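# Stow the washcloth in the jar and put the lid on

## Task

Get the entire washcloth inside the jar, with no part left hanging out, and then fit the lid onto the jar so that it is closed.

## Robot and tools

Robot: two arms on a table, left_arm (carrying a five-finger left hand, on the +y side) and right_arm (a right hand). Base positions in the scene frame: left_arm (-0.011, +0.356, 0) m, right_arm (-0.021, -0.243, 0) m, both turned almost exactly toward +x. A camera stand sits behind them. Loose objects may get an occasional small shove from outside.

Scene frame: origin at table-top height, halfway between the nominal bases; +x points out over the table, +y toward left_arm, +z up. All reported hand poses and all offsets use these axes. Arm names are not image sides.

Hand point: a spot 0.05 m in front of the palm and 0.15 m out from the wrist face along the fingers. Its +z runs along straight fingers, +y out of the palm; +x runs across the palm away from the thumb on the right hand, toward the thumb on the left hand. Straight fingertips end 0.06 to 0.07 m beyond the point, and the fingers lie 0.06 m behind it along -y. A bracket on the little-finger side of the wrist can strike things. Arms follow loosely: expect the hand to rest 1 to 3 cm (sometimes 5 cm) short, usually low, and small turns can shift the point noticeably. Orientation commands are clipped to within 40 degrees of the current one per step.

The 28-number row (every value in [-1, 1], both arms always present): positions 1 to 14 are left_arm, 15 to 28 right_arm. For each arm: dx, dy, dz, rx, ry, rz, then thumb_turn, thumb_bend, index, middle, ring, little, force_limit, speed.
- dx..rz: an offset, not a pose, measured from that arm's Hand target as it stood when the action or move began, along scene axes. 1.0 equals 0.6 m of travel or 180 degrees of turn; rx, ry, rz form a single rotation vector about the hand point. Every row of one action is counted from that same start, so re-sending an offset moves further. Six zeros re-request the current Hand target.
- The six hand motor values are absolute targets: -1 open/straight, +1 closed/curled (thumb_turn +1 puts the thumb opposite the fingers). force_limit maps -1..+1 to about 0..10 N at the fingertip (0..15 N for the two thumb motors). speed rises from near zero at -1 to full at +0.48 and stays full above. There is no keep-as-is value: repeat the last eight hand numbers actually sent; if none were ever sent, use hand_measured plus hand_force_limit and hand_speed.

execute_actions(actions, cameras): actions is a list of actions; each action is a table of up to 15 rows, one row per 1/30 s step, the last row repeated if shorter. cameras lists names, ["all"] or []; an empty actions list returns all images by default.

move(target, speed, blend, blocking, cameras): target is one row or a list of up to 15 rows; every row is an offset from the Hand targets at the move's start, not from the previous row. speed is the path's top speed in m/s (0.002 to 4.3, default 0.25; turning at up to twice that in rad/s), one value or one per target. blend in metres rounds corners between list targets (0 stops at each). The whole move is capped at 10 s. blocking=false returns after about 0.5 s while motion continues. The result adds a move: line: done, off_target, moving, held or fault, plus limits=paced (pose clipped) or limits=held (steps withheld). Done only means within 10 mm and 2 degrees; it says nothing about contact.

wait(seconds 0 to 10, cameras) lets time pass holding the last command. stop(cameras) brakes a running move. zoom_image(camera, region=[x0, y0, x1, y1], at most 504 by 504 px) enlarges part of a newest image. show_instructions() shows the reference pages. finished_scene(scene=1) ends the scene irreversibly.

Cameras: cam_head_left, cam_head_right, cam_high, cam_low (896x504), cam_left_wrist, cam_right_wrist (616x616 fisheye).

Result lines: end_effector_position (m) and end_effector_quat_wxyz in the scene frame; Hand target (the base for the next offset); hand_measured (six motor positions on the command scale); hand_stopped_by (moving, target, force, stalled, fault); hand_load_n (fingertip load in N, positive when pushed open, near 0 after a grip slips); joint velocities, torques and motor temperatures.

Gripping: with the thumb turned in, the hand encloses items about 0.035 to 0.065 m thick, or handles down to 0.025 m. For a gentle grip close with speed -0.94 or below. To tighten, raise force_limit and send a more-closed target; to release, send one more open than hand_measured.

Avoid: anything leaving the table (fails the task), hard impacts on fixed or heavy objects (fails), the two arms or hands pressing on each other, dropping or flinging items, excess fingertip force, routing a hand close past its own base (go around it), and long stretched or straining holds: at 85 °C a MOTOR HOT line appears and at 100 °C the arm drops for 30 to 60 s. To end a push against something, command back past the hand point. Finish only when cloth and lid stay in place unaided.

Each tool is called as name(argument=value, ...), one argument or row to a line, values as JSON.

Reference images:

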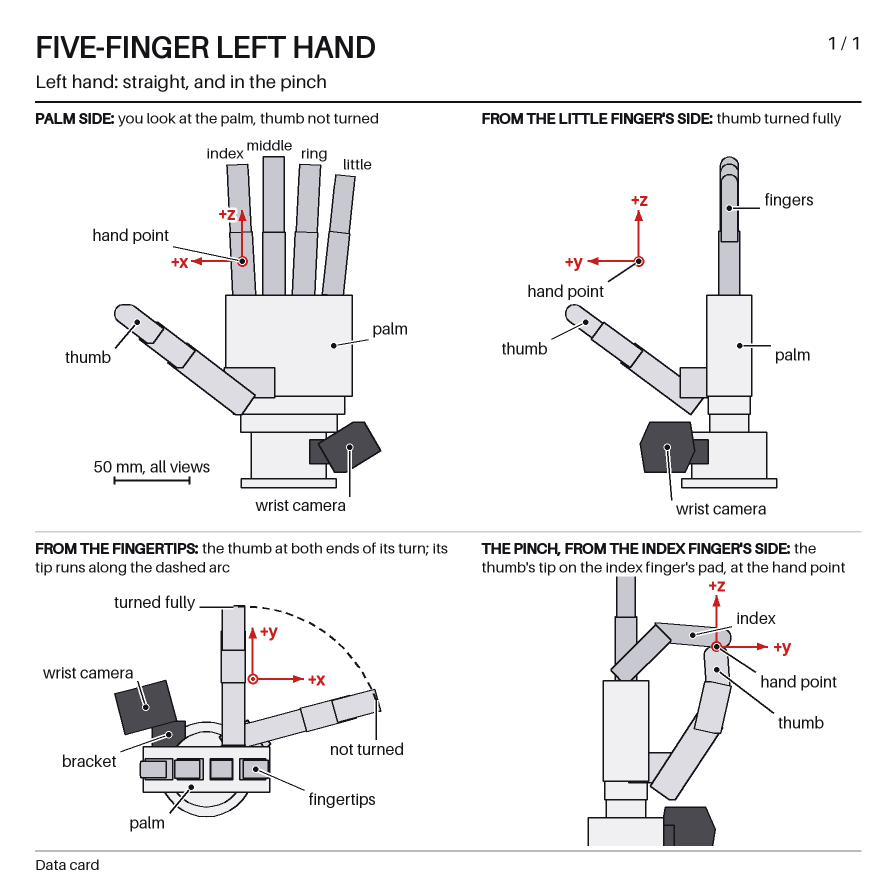

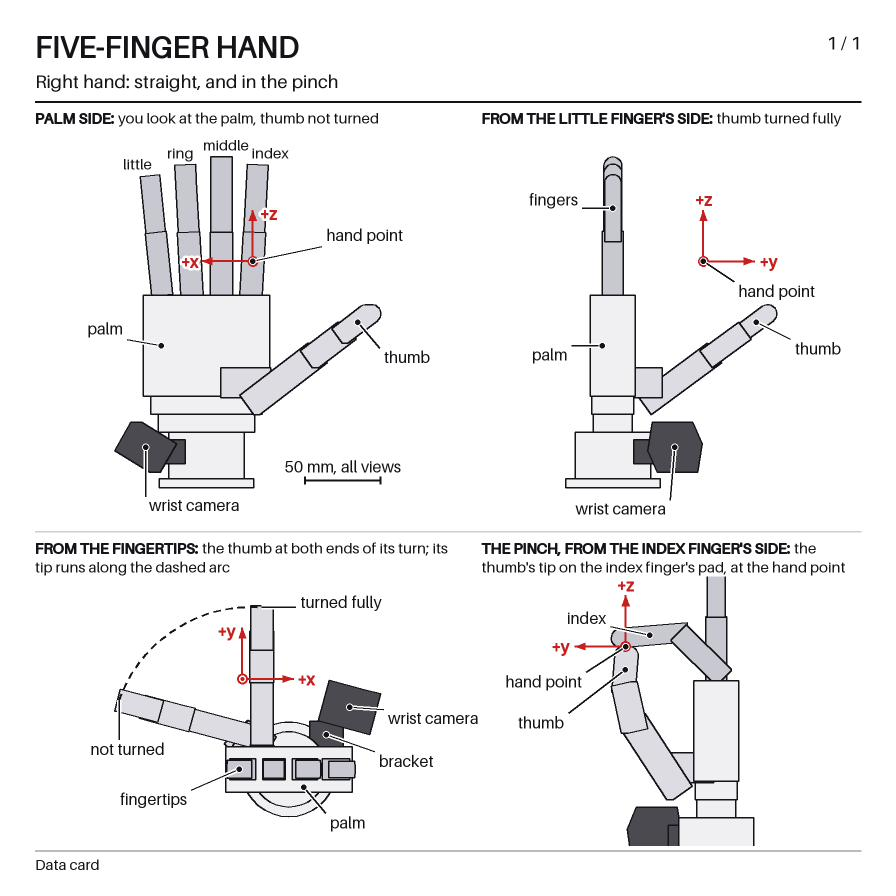

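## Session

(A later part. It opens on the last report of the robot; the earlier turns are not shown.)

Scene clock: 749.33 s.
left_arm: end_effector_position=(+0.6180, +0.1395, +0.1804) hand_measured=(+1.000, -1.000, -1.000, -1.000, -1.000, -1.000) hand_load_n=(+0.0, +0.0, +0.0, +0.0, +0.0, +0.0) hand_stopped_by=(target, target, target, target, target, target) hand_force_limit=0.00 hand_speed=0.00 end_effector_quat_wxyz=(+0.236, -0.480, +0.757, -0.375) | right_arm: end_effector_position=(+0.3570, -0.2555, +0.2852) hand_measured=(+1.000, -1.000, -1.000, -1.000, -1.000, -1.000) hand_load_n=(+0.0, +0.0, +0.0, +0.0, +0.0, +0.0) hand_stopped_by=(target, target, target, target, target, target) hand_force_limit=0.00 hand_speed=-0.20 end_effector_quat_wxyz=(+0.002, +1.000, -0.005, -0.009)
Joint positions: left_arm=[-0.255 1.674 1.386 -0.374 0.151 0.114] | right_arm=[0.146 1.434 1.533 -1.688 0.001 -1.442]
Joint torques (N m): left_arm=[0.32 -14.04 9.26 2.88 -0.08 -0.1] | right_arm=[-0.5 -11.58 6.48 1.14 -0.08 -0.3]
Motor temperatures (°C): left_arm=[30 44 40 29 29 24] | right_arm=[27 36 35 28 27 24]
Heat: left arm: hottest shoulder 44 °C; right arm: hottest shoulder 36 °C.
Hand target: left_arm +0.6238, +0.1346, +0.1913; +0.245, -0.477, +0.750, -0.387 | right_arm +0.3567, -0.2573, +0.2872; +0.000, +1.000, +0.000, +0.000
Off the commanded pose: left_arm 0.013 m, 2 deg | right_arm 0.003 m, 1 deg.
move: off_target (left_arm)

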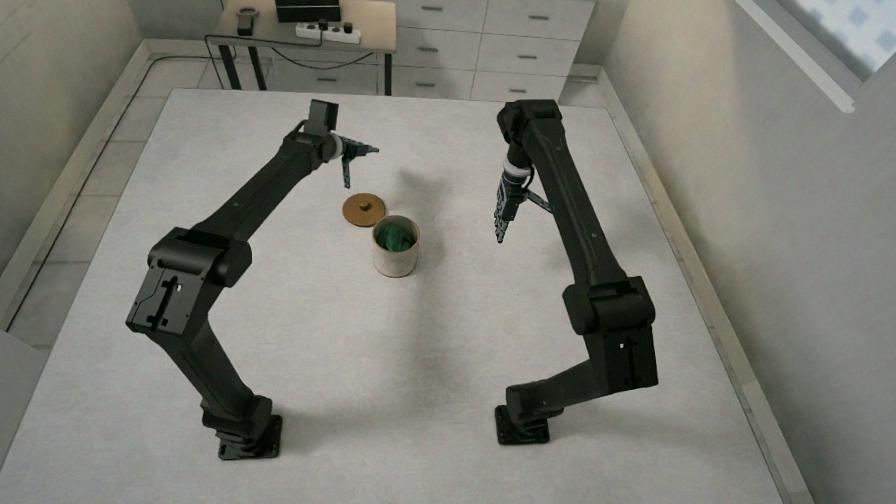

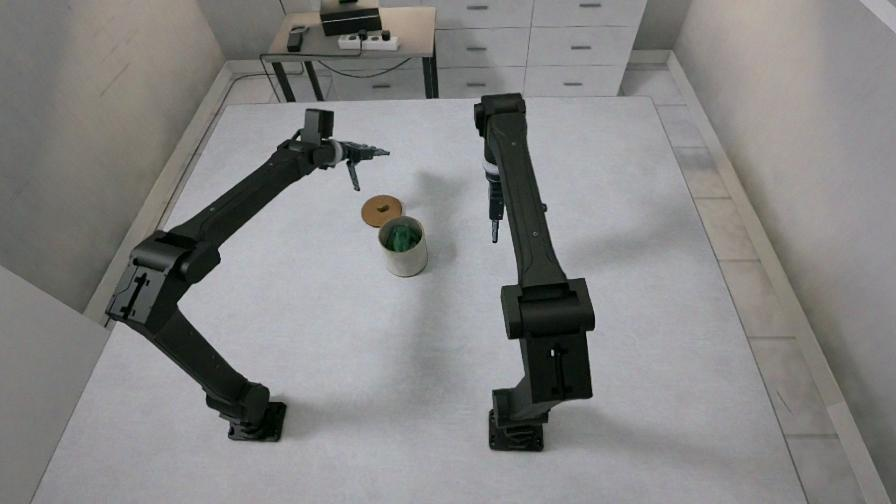

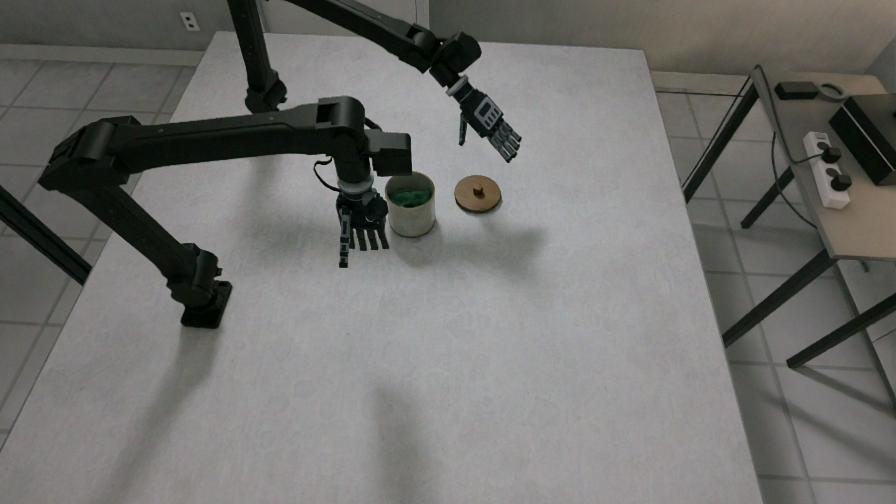

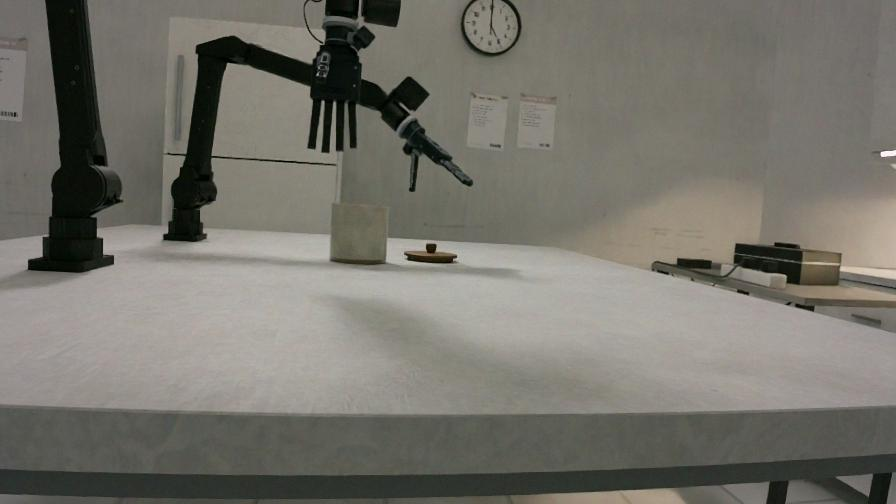

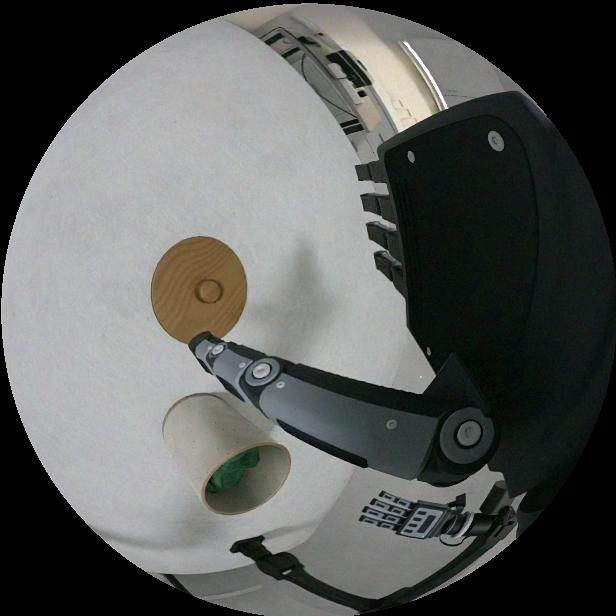

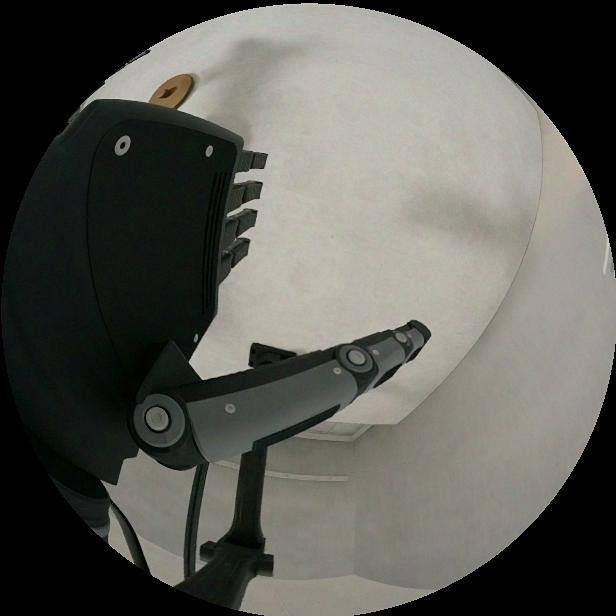

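move(
  target=[
    [0, -0.021, -0.152, 0,0,0, 1, -1, -1, -1, -1, -1, 0, 0, 0.0, 0.0, 0.0, 0,0,0, 1, -1, -1, -1, -1, -1, 0.0, -0.2],
  ],
  speed=0.12,
  cameras=["cam_head_left", "cam_head_right", "cam_high","cam_low","cam_left_wrist"],
)

zoom_image(
  camera="cam_head_left",
  region=[290, 130, 420, 260],
)

zoom_image(
  camera="cam_low",
  region=[380, 160, 500, 280],
)

zoom_image(
  camera="cam_left_wrist",
  region=[100, 100, 400, 400],
)

zoom_image(
  camera="cam_high",
  region=[420, 110, 540, 230],
)

Scene clock: 775.67 s.
left_arm: end_effector_position=(+0.6200, +0.1303, +0.0950) hand_measured=(+1.000, -1.000, -1.000, -1.000, -1.000, -1.000) hand_load_n=(+0.0, +0.0, +0.0, +0.0, +0.0, +0.0) hand_stopped_by=(target, target, target, target, target, target) hand_force_limit=0.00 hand_speed=0.00 end_effector_quat_wxyz=(+0.241, -0.481, +0.754, -0.377) | right_arm: end_effector_position=(+0.3570, -0.2555, +0.2852) hand_measured=(+1.000, -1.000, -1.000, -1.000, -1.000, -1.000) hand_load_n=(+0.0, +0.0, +0.0, +0.0, +0.0, +0.0) hand_stopped_by=(target, target, target, target, target, target) hand_force_limit=0.00 hand_speed=-0.20 end_effector_quat_wxyz=(+0.002, +1.000, -0.005, -0.009)
Joint positions: left_arm=[-0.271 1.766 1.262 -0.146 0.133 0.101] | right_arm=[0.146 1.434 1.533 -1.688 0.001 -1.442]
Joint torques (N m): left_arm=[-0.26 -15.79 8.16 3.02 -0.1 -0.08] | right_arm=[-0.5 -11.58 6.49 1.11 -0.09 -0.3]
Heat: left arm: hottest elbow 42 °C; right arm: hottest shoulder 36 °C.
Hand target: left_arm +0.6239, +0.1222, +0.1000; +0.245, -0.477, +0.750, -0.387 | right_arm +0.3567, -0.2573, +0.2872; +0.000, +1.000, +0.000, +0.000
Off the commanded pose: left_arm 0.010 m, 1 deg | right_arm 0.003 m, 1 deg.
move: done
Images, in order (width x height): cam_head_left 896x504, cam_head_right 896x504, cam_high 896x504, cam_low 896x504, cam_left_wrist 616x616.

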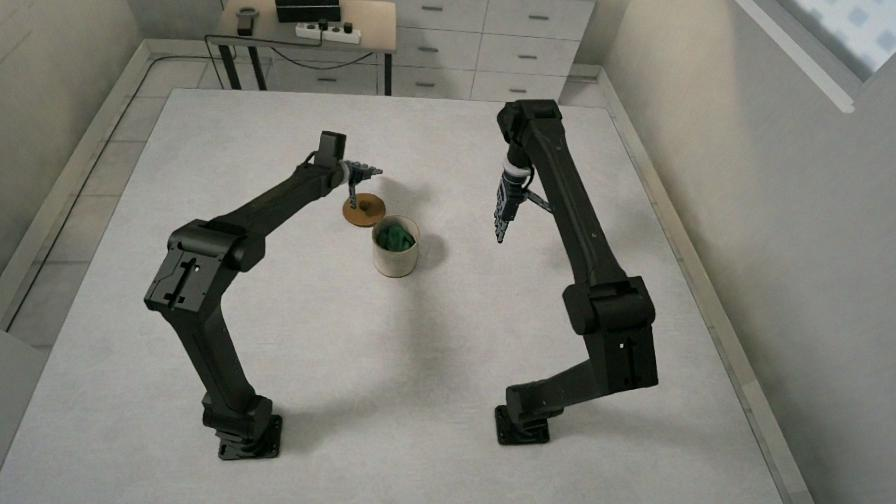

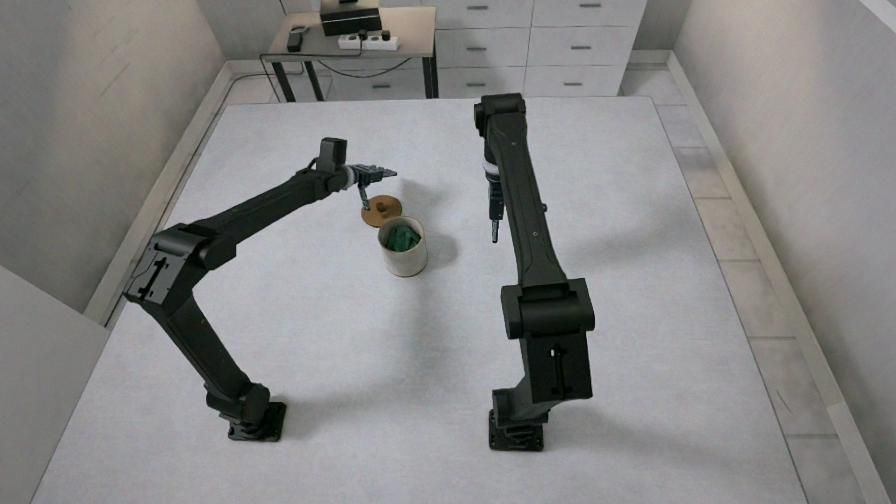

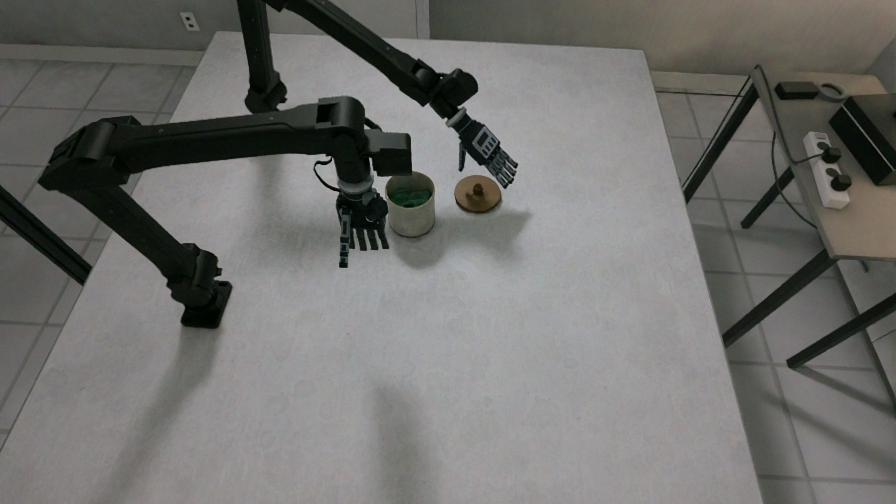

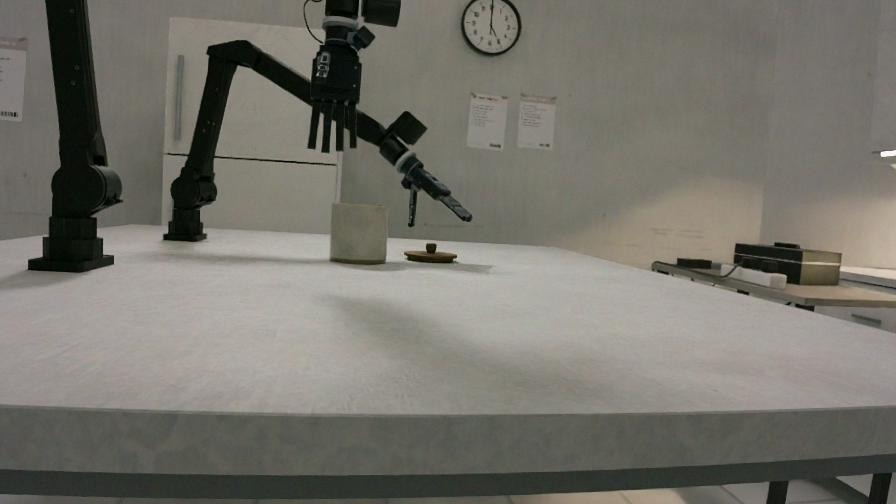

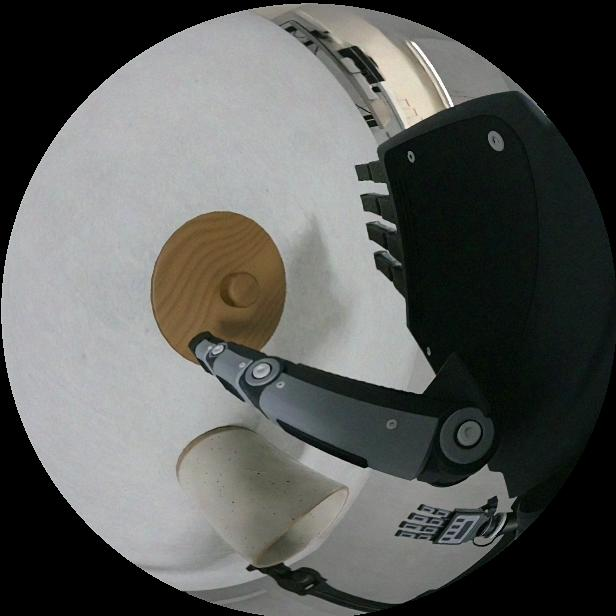

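Scaled by 3.877 from the camera's 896x504 image, which has a finer 1280x720 frame.

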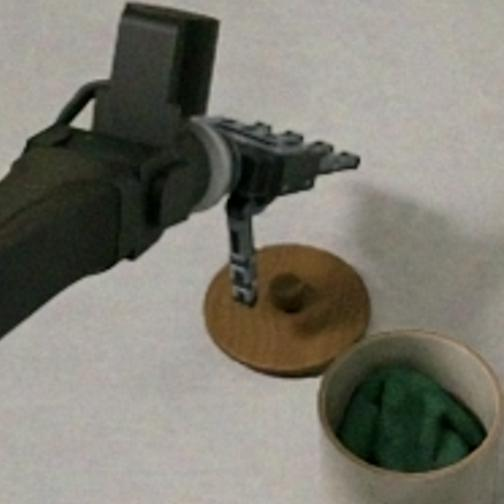

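Scaled by 4.200 from the camera's 896x504 image, which has a finer 1280x720 frame.

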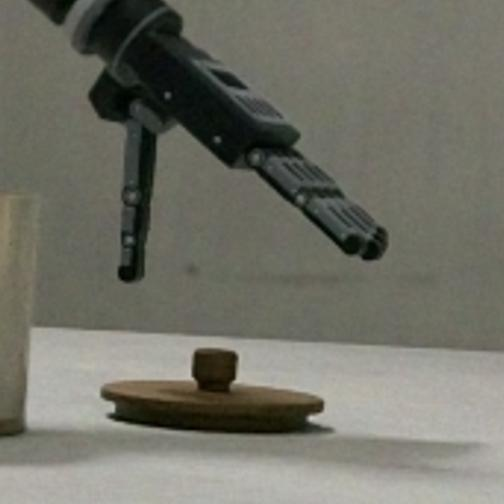

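Scaled by 1.680 from the camera's 616x616 image, which has a finer 880x880 frame.

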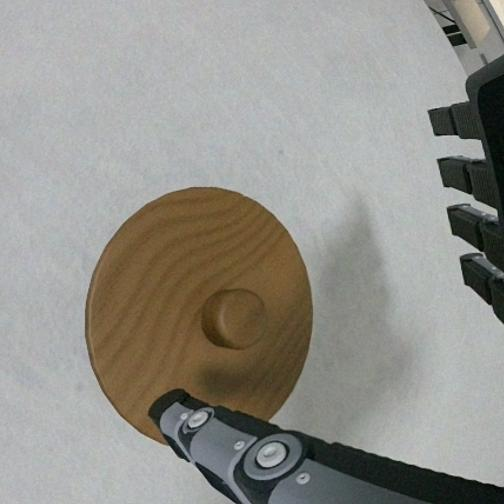

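Scaled by 4.200 from the camera's 896x504 image, which has a finer 1280x720 frame.

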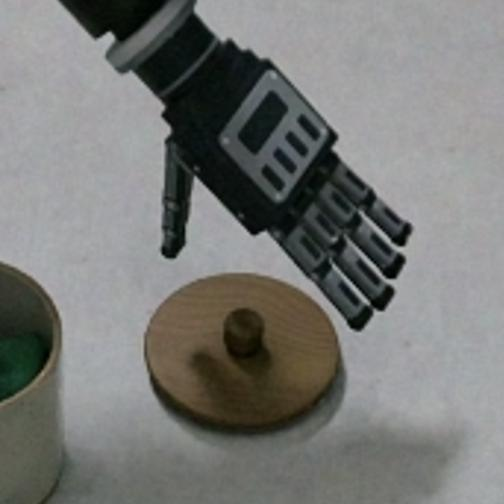

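move(
  target=[
    [0.012, -0.013, -0.06, 0,0,0, 1, -0.75, -0.4, -0.4, -1, -1, -0.4, -0.3, 0.0, 0.0, 0.0, 0,0,0, 1, -1, -1, -1, -1, -1, 0.0, -0.2],
    [0.012, -0.013, -0.085, 0,0,0, 1, -0.75, -0.4, -0.4, -1, -1, -0.4, -0.3, 0.0, 0.0, 0.0, 0,0,0, 1, -1, -1, -1, -1, -1, 0.0, -0.2],
  ],
  speed=[0.1, 0.05],
  cameras=["cam_head_left", "cam_head_right", "cam_high","cam_low","cam_left_wrist"],
)

zoom_image(
  camera="cam_head_left",
  region=[290, 130, 420, 260],
)

zoom_image(
  camera="cam_low",
  region=[380, 160, 500, 280],
)

zoom_image(
  camera="cam_left_wrist",
  region=[100, 100, 400, 400],
)

zoom_image(
  camera="cam_high",
  region=[420, 110, 540, 230],
)

Scene clock: 820.87 s.
left_arm: end_effector_position=(+0.6285, +0.1225, +0.0476) hand_measured=(+1.000, -0.750, -0.400, -0.400, -1.000, -1.000) hand_load_n=(-0.5, +0.0, +0.0, +0.0, +0.0, +0.0) hand_stopped_by=(target, target, target, target, target, target) hand_force_limit=-0.40 hand_speed=-0.30 end_effector_quat_wxyz=(+0.242, -0.480, +0.753, -0.379) | right_arm: end_effector_position=(+0.3570, -0.2555, +0.2852) hand_measured=(+1.000, -1.000, -1.000, -1.000, -1.000, -1.000) hand_load_n=(+0.0, +0.0, +0.0, +0.0, +0.0, +0.0) hand_stopped_by=(target, target, target, target, target, target) hand_force_limit=0.00 hand_speed=-0.20 end_effector_quat_wxyz=(+0.002, +1.000, -0.005, -0.009)
Joint positions: left_arm=[-0.281 1.853 1.242 -0.032 0.125 0.095] | right_arm=[0.146 1.434 1.533 -1.688 0.001 -1.442]
Joint torques (N m): left_arm=[-1.03 -15.85 7.86 2.7 -0.09 -0.1] | right_arm=[-0.44 -11.58 6.48 1.13 -0.08 -0.31]
Heat: left arm: hottest elbow 43 °C; right arm: hottest shoulder 35 °C.
Hand target: left_arm +0.6311, +0.1142, +0.0492; +0.245, -0.477, +0.750, -0.387 | right_arm +0.3567, -0.2573, +0.2872; +0.000, +1.000, +0.000, +0.000
Off the commanded pose: left_arm 0.009 m, 1 deg | right_arm 0.003 m, 1 deg.
move: done
Images, in order (width x height): cam_head_left 896x504, cam_head_right 896x504, cam_high 896x504, cam_low 896x504, cam_left_wrist 616x616.

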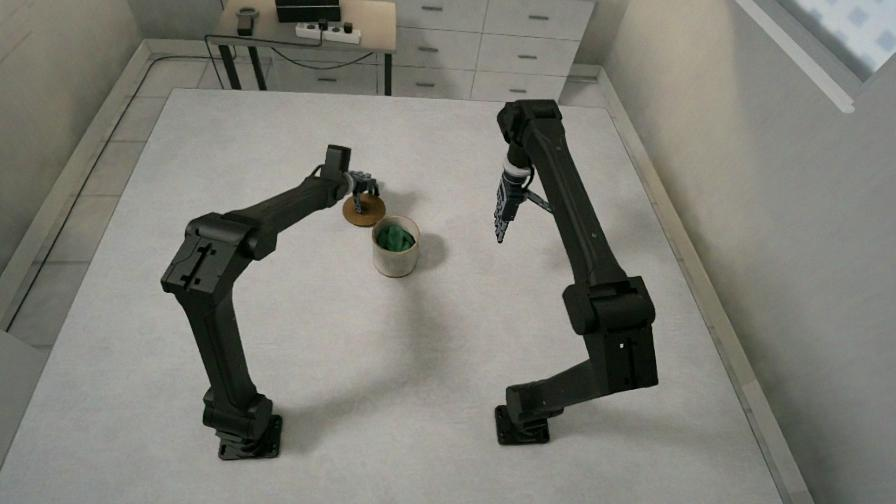

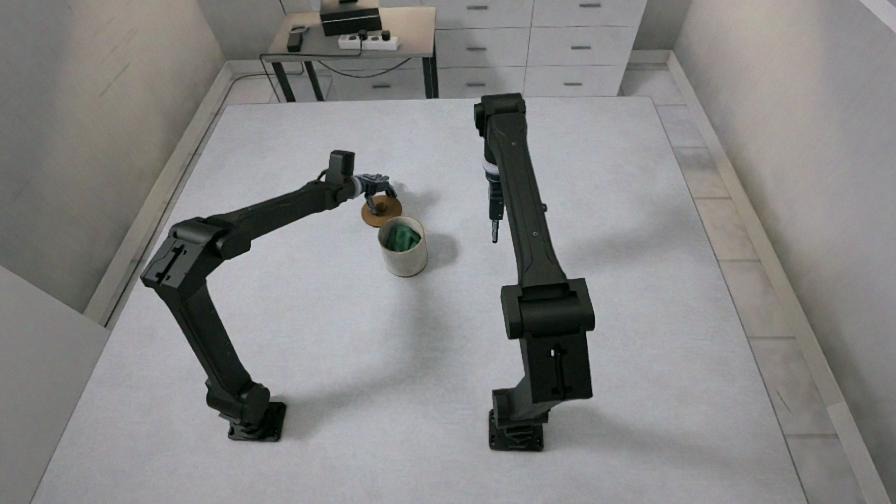

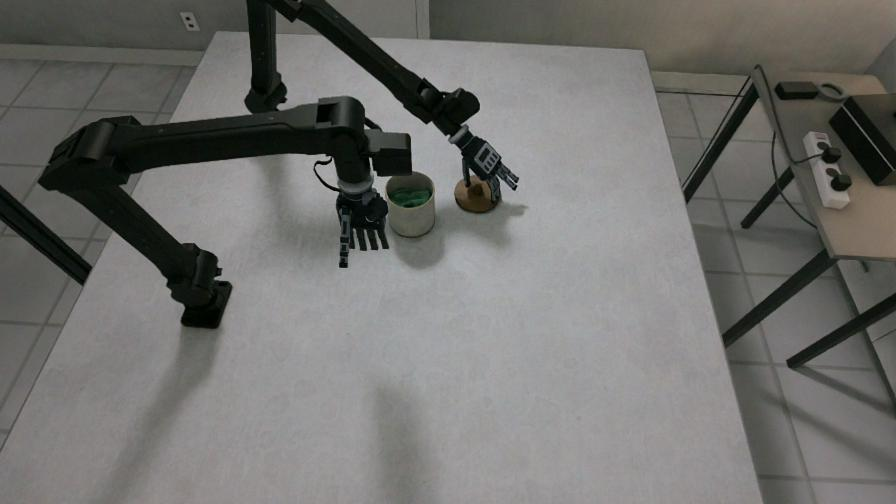

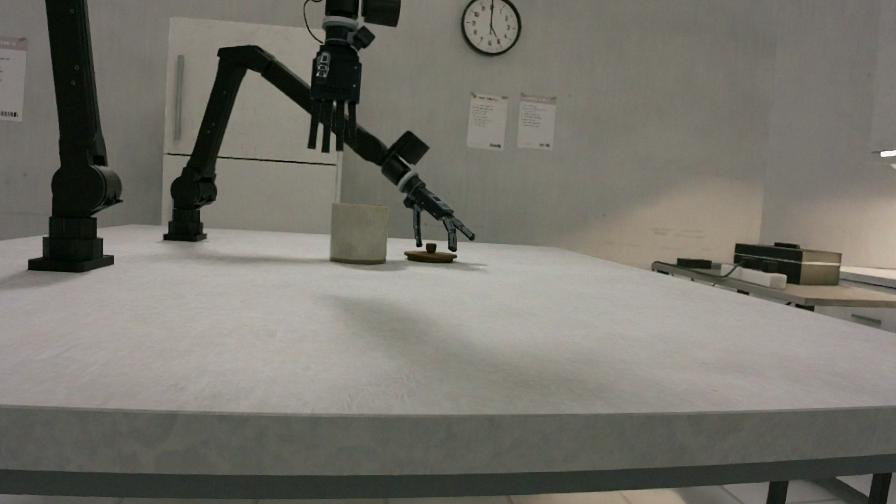

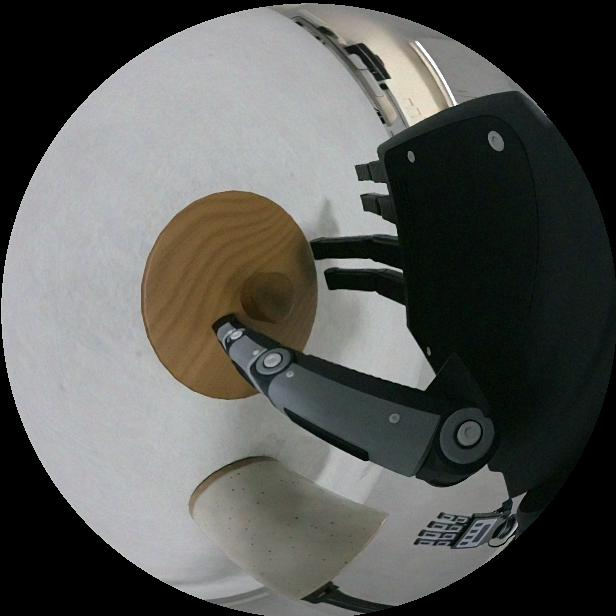

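Scaled by 3.877 from the camera's 896x504 image, which has a finer 1280x720 frame.

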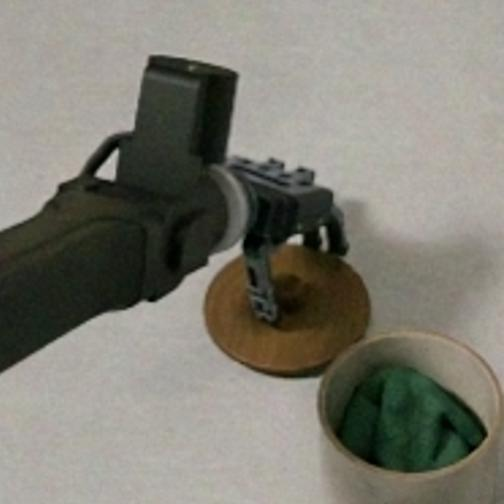

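Scaled by 4.200 from the camera's 896x504 image, which has a finer 1280x720 frame.

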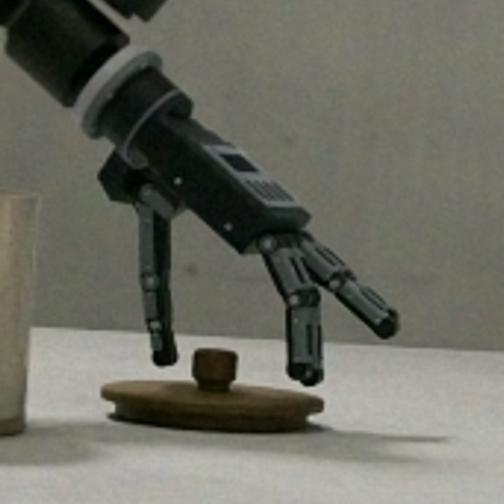

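Scaled by 1.680 from the camera's 616x616 image, which has a finer 880x880 frame.

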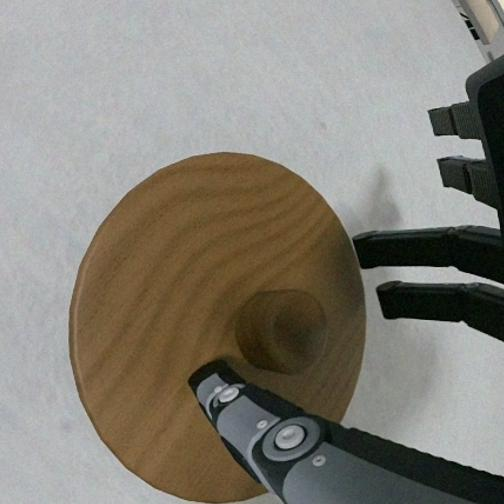

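Scaled by 4.200 from the camera's 896x504 image, which has a finer 1280x720 frame.

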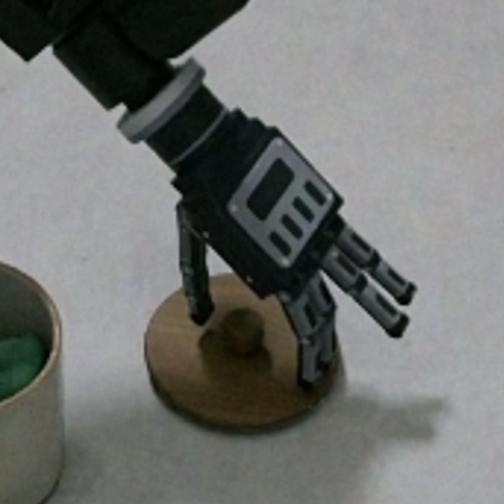

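move(
  target=[
    [0, 0, -0.004, 0,0,0, 1, -0.3, 0.2, 0.2, -1, -1, -0.3, -0.8, 0.0, 0.0, 0.0, 0,0,0, 1, -1, -1, -1, -1, -1, 0.0, -0.2],
  ],
  speed=[0.05],
  cameras=["cam_head_left","cam_high","cam_low","cam_left_wrist"],
)

zoom_image(
  camera="cam_low",
  region=[380, 160, 500, 280],
)

zoom_image(
  camera="cam_left_wrist",
  region=[100, 100, 400, 400],
)

zoom_image(
  camera="cam_high",
  region=[420, 110, 540, 230],
)

Scene clock: 841.20 s.
left_arm: end_effector_position=(+0.6287, +0.1224, +0.0470) hand_measured=(+1.000, -0.500, +0.190, +0.076, -1.000, -1.000) hand_load_n=(-0.5, +7.0, +3.5, +5.5, +0.0, +0.0) hand_stopped_by=(target, force, force, force, target, target) hand_force_limit=-0.30 hand_speed=-0.80 end_effector_quat_wxyz=(+0.243, -0.480, +0.752, -0.380) | right_arm: end_effector_position=(+0.3570, -0.2555, +0.2852) hand_measured=(+1.000, -1.000, -1.000, -1.000, -1.000, -1.000) hand_load_n=(+0.0, +0.0, +0.0, +0.0, +0.0, +0.0) hand_stopped_by=(target, target, target, target, target, target) hand_force_limit=0.00 hand_speed=-0.20 end_effector_quat_wxyz=(+0.002, +1.000, -0.005, -0.009)
Joint positions: left_arm=[-0.281 1.854 1.24 -0.026 0.125 0.094] | right_arm=[0.146 1.434 1.533 -1.688 0.001 -1.442]
Joint torques (N m): left_arm=[-0.91 -15.15 7.47 2.84 -0.09 -0.02] | right_arm=[-0.44 -11.63 6.49 1.14 -0.08 -0.3]
Heat: left arm: hottest shoulder 41 °C; right arm: hottest shoulder 35 °C.
Hand target: left_arm +0.6310, +0.1143, +0.0468; +0.245, -0.477, +0.750, -0.387 | right_arm +0.3567, -0.2573, +0.2872; +0.000, +1.000, +0.000, +0.000
Off the commanded pose: left_arm 0.009 m, 1 deg | right_arm 0.003 m, 1 deg.
move: done
Images, in order (width x height): cam_head_left 896x504, cam_high 896x504, cam_low 896x504, cam_left_wrist 616x616.

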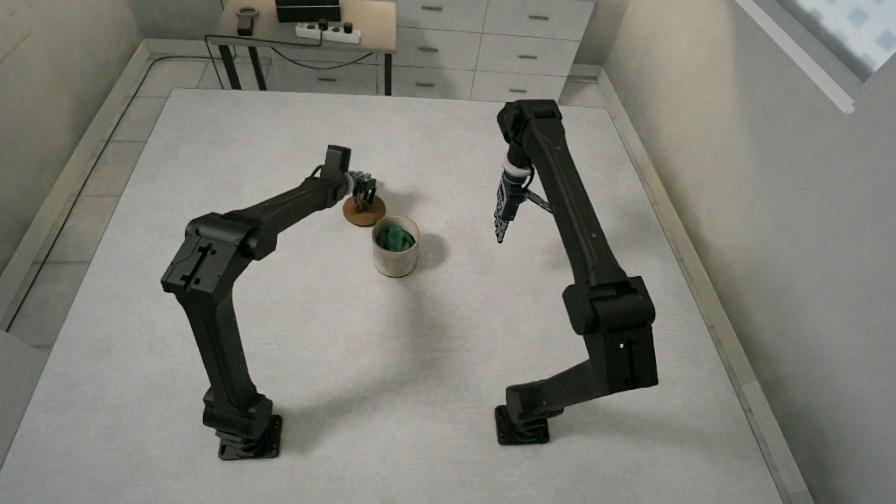

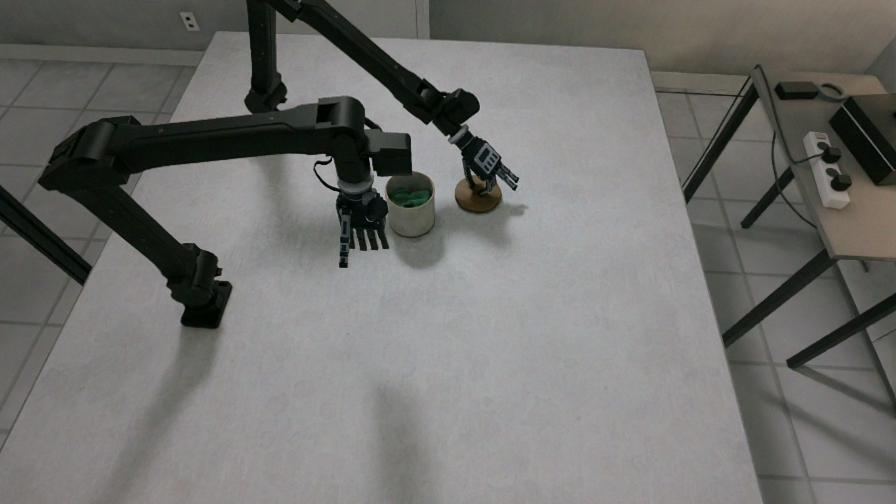

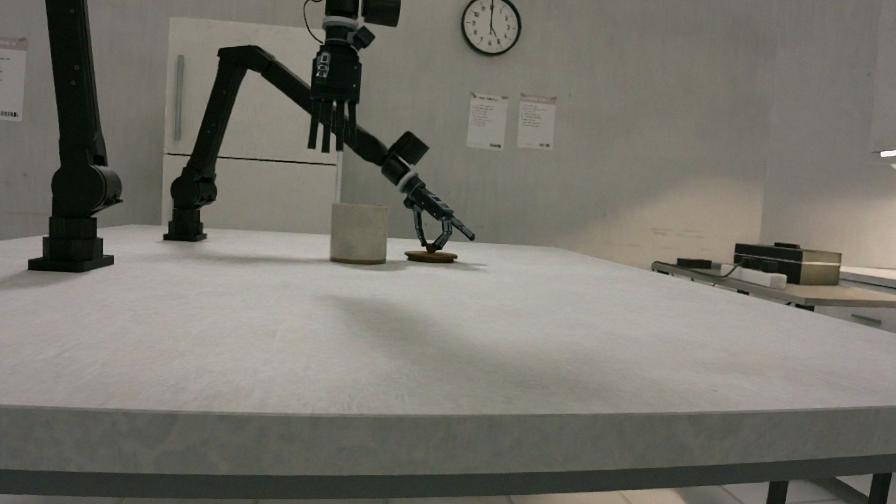

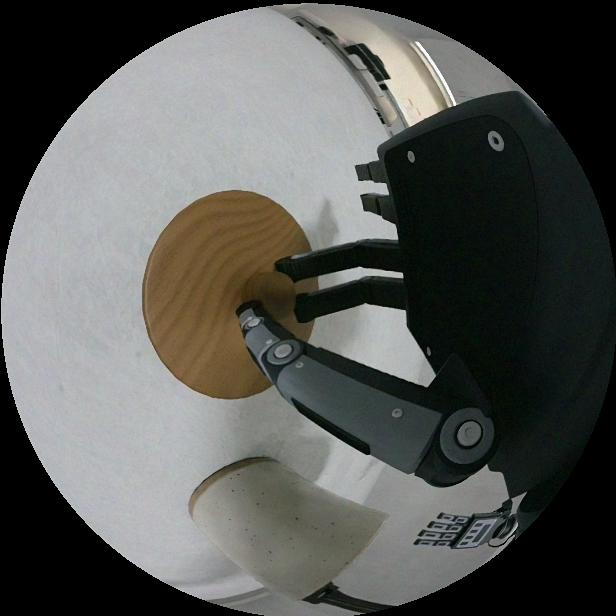

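Scaled by 4.200 from the camera's 896x504 image, which has a finer 1280x720 frame.

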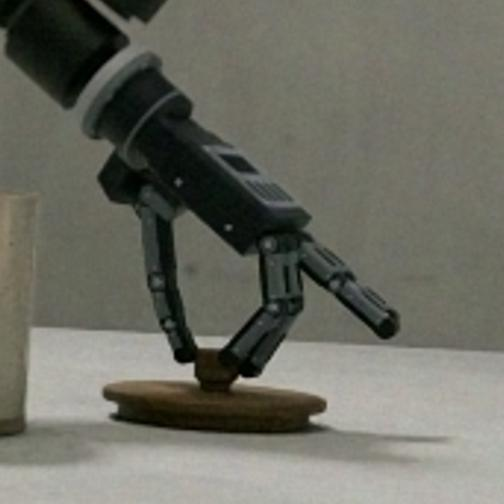

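Scaled by 1.680 from the camera's 616x616 image, which has a finer 880x880 frame.

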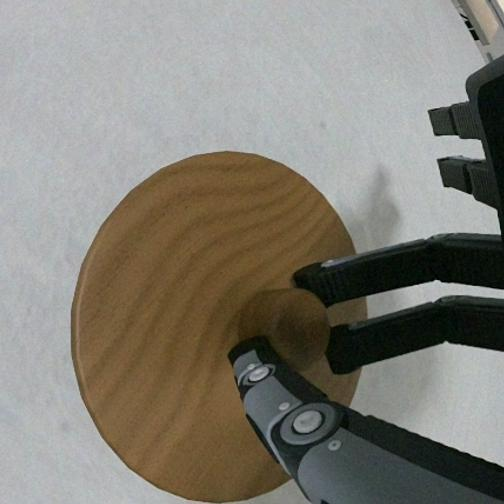

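Scaled by 4.200 from the camera's 896x504 image, which has a finer 1280x720 frame.

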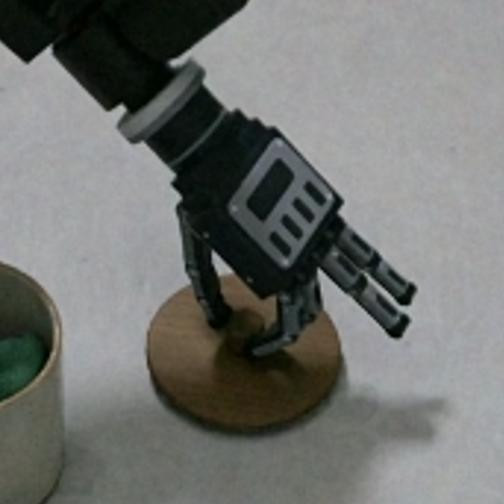

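move(
  target=[
    [0, 0, 0.29, 0,0,0, 1, -0.3, 0.2, 0.2, -1, -1, -0.3, -0.8, 0.0, 0.0, 0.0, 0,0,0, 1, -1, -1, -1, -1, -1, 0.0, -0.2],
  ],
  speed=[0.1],
  cameras=["cam_head_left","cam_high","cam_low","cam_left_wrist"],
)

zoom_image(
  camera="cam_low",
  region=[320, 100, 500, 280],
)

zoom_image(
  camera="cam_head_left",
  region=[290, 120, 440, 270],
)

Scene clock: 860.47 s.
left_arm: end_effector_position=(+0.6138, +0.1268, +0.1721) hand_measured=(+1.000, -0.500, +0.190, +0.076, -1.000, -1.000) hand_load_n=(+0.5, +5.0, +0.0, +5.5, +0.0, +0.0) hand_stopped_by=(target, force, force, force, target, target) hand_force_limit=-0.30 hand_speed=-0.80 end_effector_quat_wxyz=(+0.224, -0.490, +0.763, -0.358) | right_arm: end_effector_position=(+0.3570, -0.2555, +0.2852) hand_measured=(+1.000, -1.000, -1.000, -1.000, -1.000, -1.000) hand_load_n=(+0.0, +0.0, +0.0, +0.0, +0.0, +0.0) hand_stopped_by=(target, target, target, target, target, target) hand_force_limit=0.00 hand_speed=-0.20 end_effector_quat_wxyz=(+0.002, +1.000, -0.005, -0.009)
Joint positions: left_arm=[-0.281 1.696 1.412 -0.421 0.124 0.093] | right_arm=[0.146 1.434 1.533 -1.688 0.001 -1.442]
Joint torques (N m): left_arm=[-0.67 -17.26 13.63 1.54 -0.01 -0.06] | right_arm=[-0.44 -11.58 6.49 1.14 -0.09 -0.3]
Heat: left arm: hottest elbow 43 °C; right arm: hottest shoulder 35 °C.
Hand target: left_arm +0.6310, +0.1143, +0.2207; +0.245, -0.477, +0.750, -0.387 | right_arm +0.3567, -0.2573, +0.2872; +0.000, +1.000, +0.000, +0.000
Off the commanded pose: left_arm 0.053 m, 5 deg | right_arm 0.003 m, 1 deg.
move: off_target (left_arm)
Images, in order (width x height): cam_head_left 896x504, cam_high 896x504, cam_low 896x504, cam_left_wrist 616x616.

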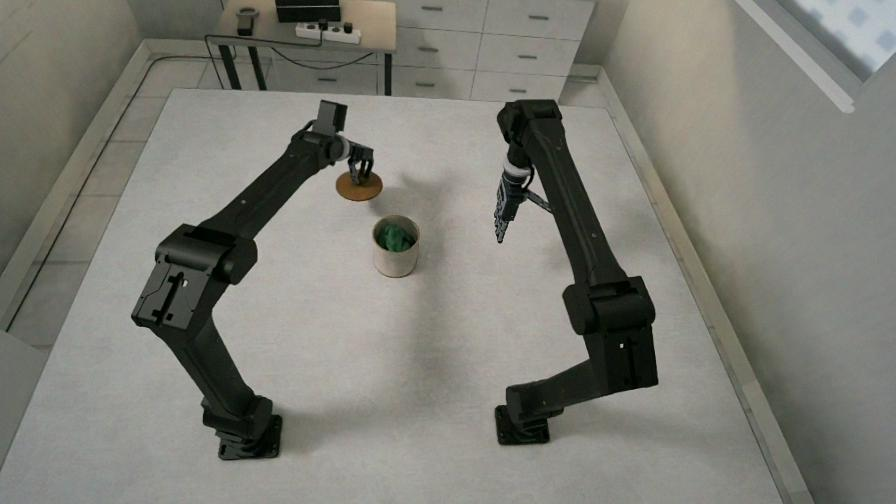

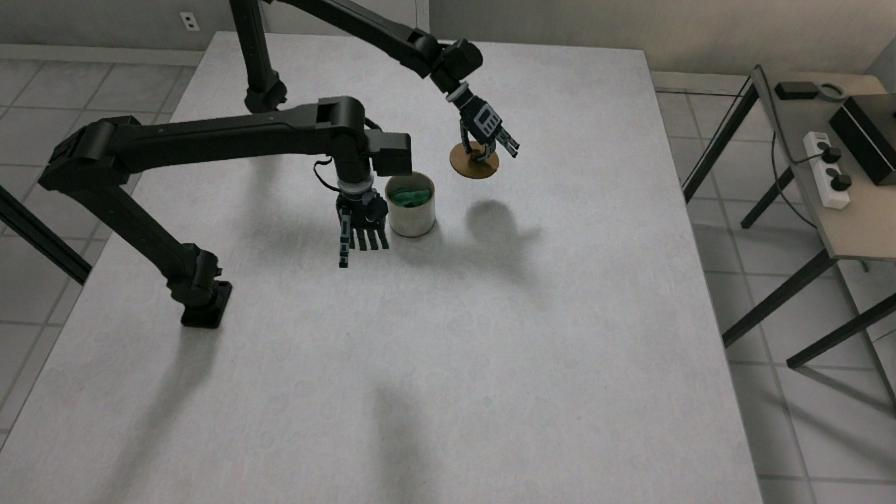

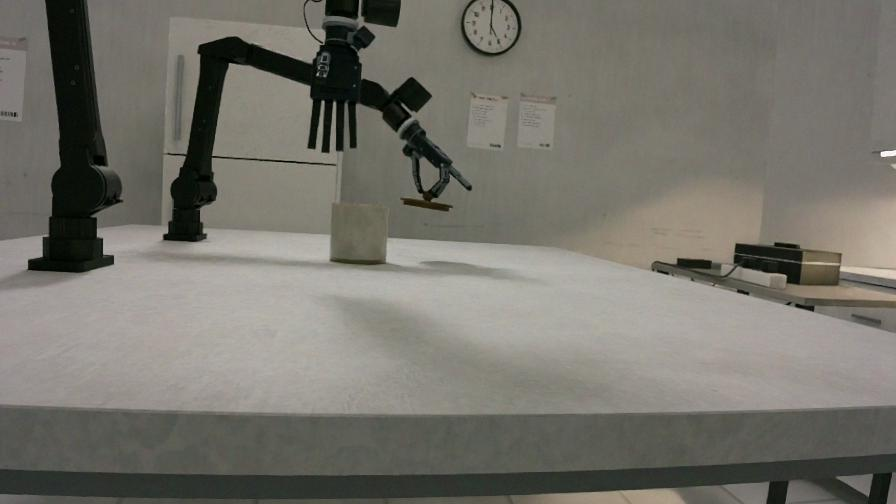

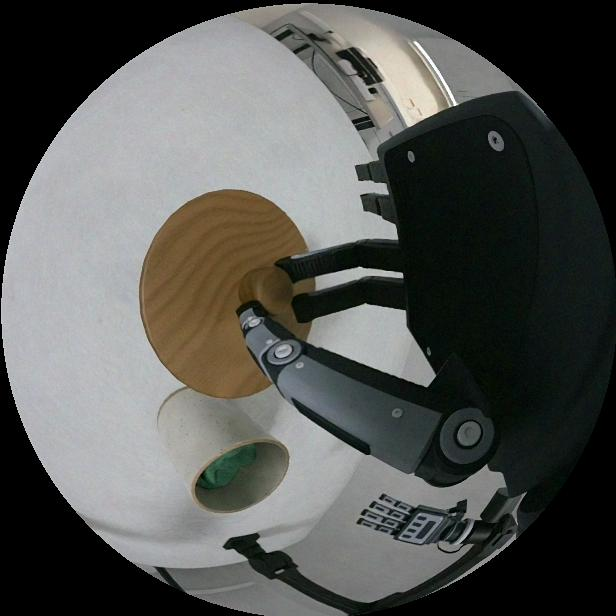

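Scaled by 2.800 from the camera's 896x504 image, which has a finer 1280x720 frame.

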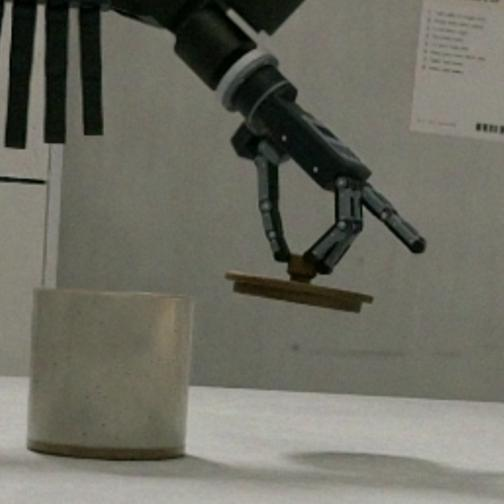

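Scaled by 3.360 from the camera's 896x504 image, which has a finer 1280x720 frame.

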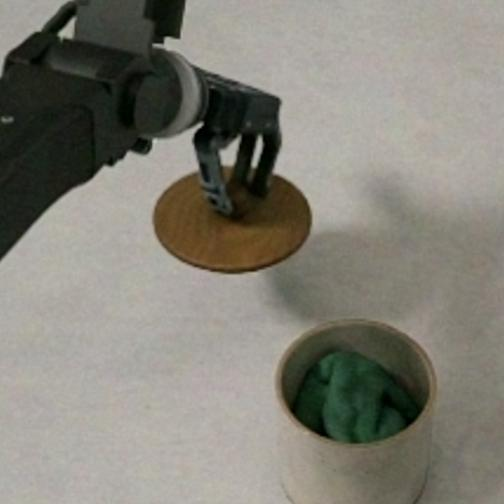

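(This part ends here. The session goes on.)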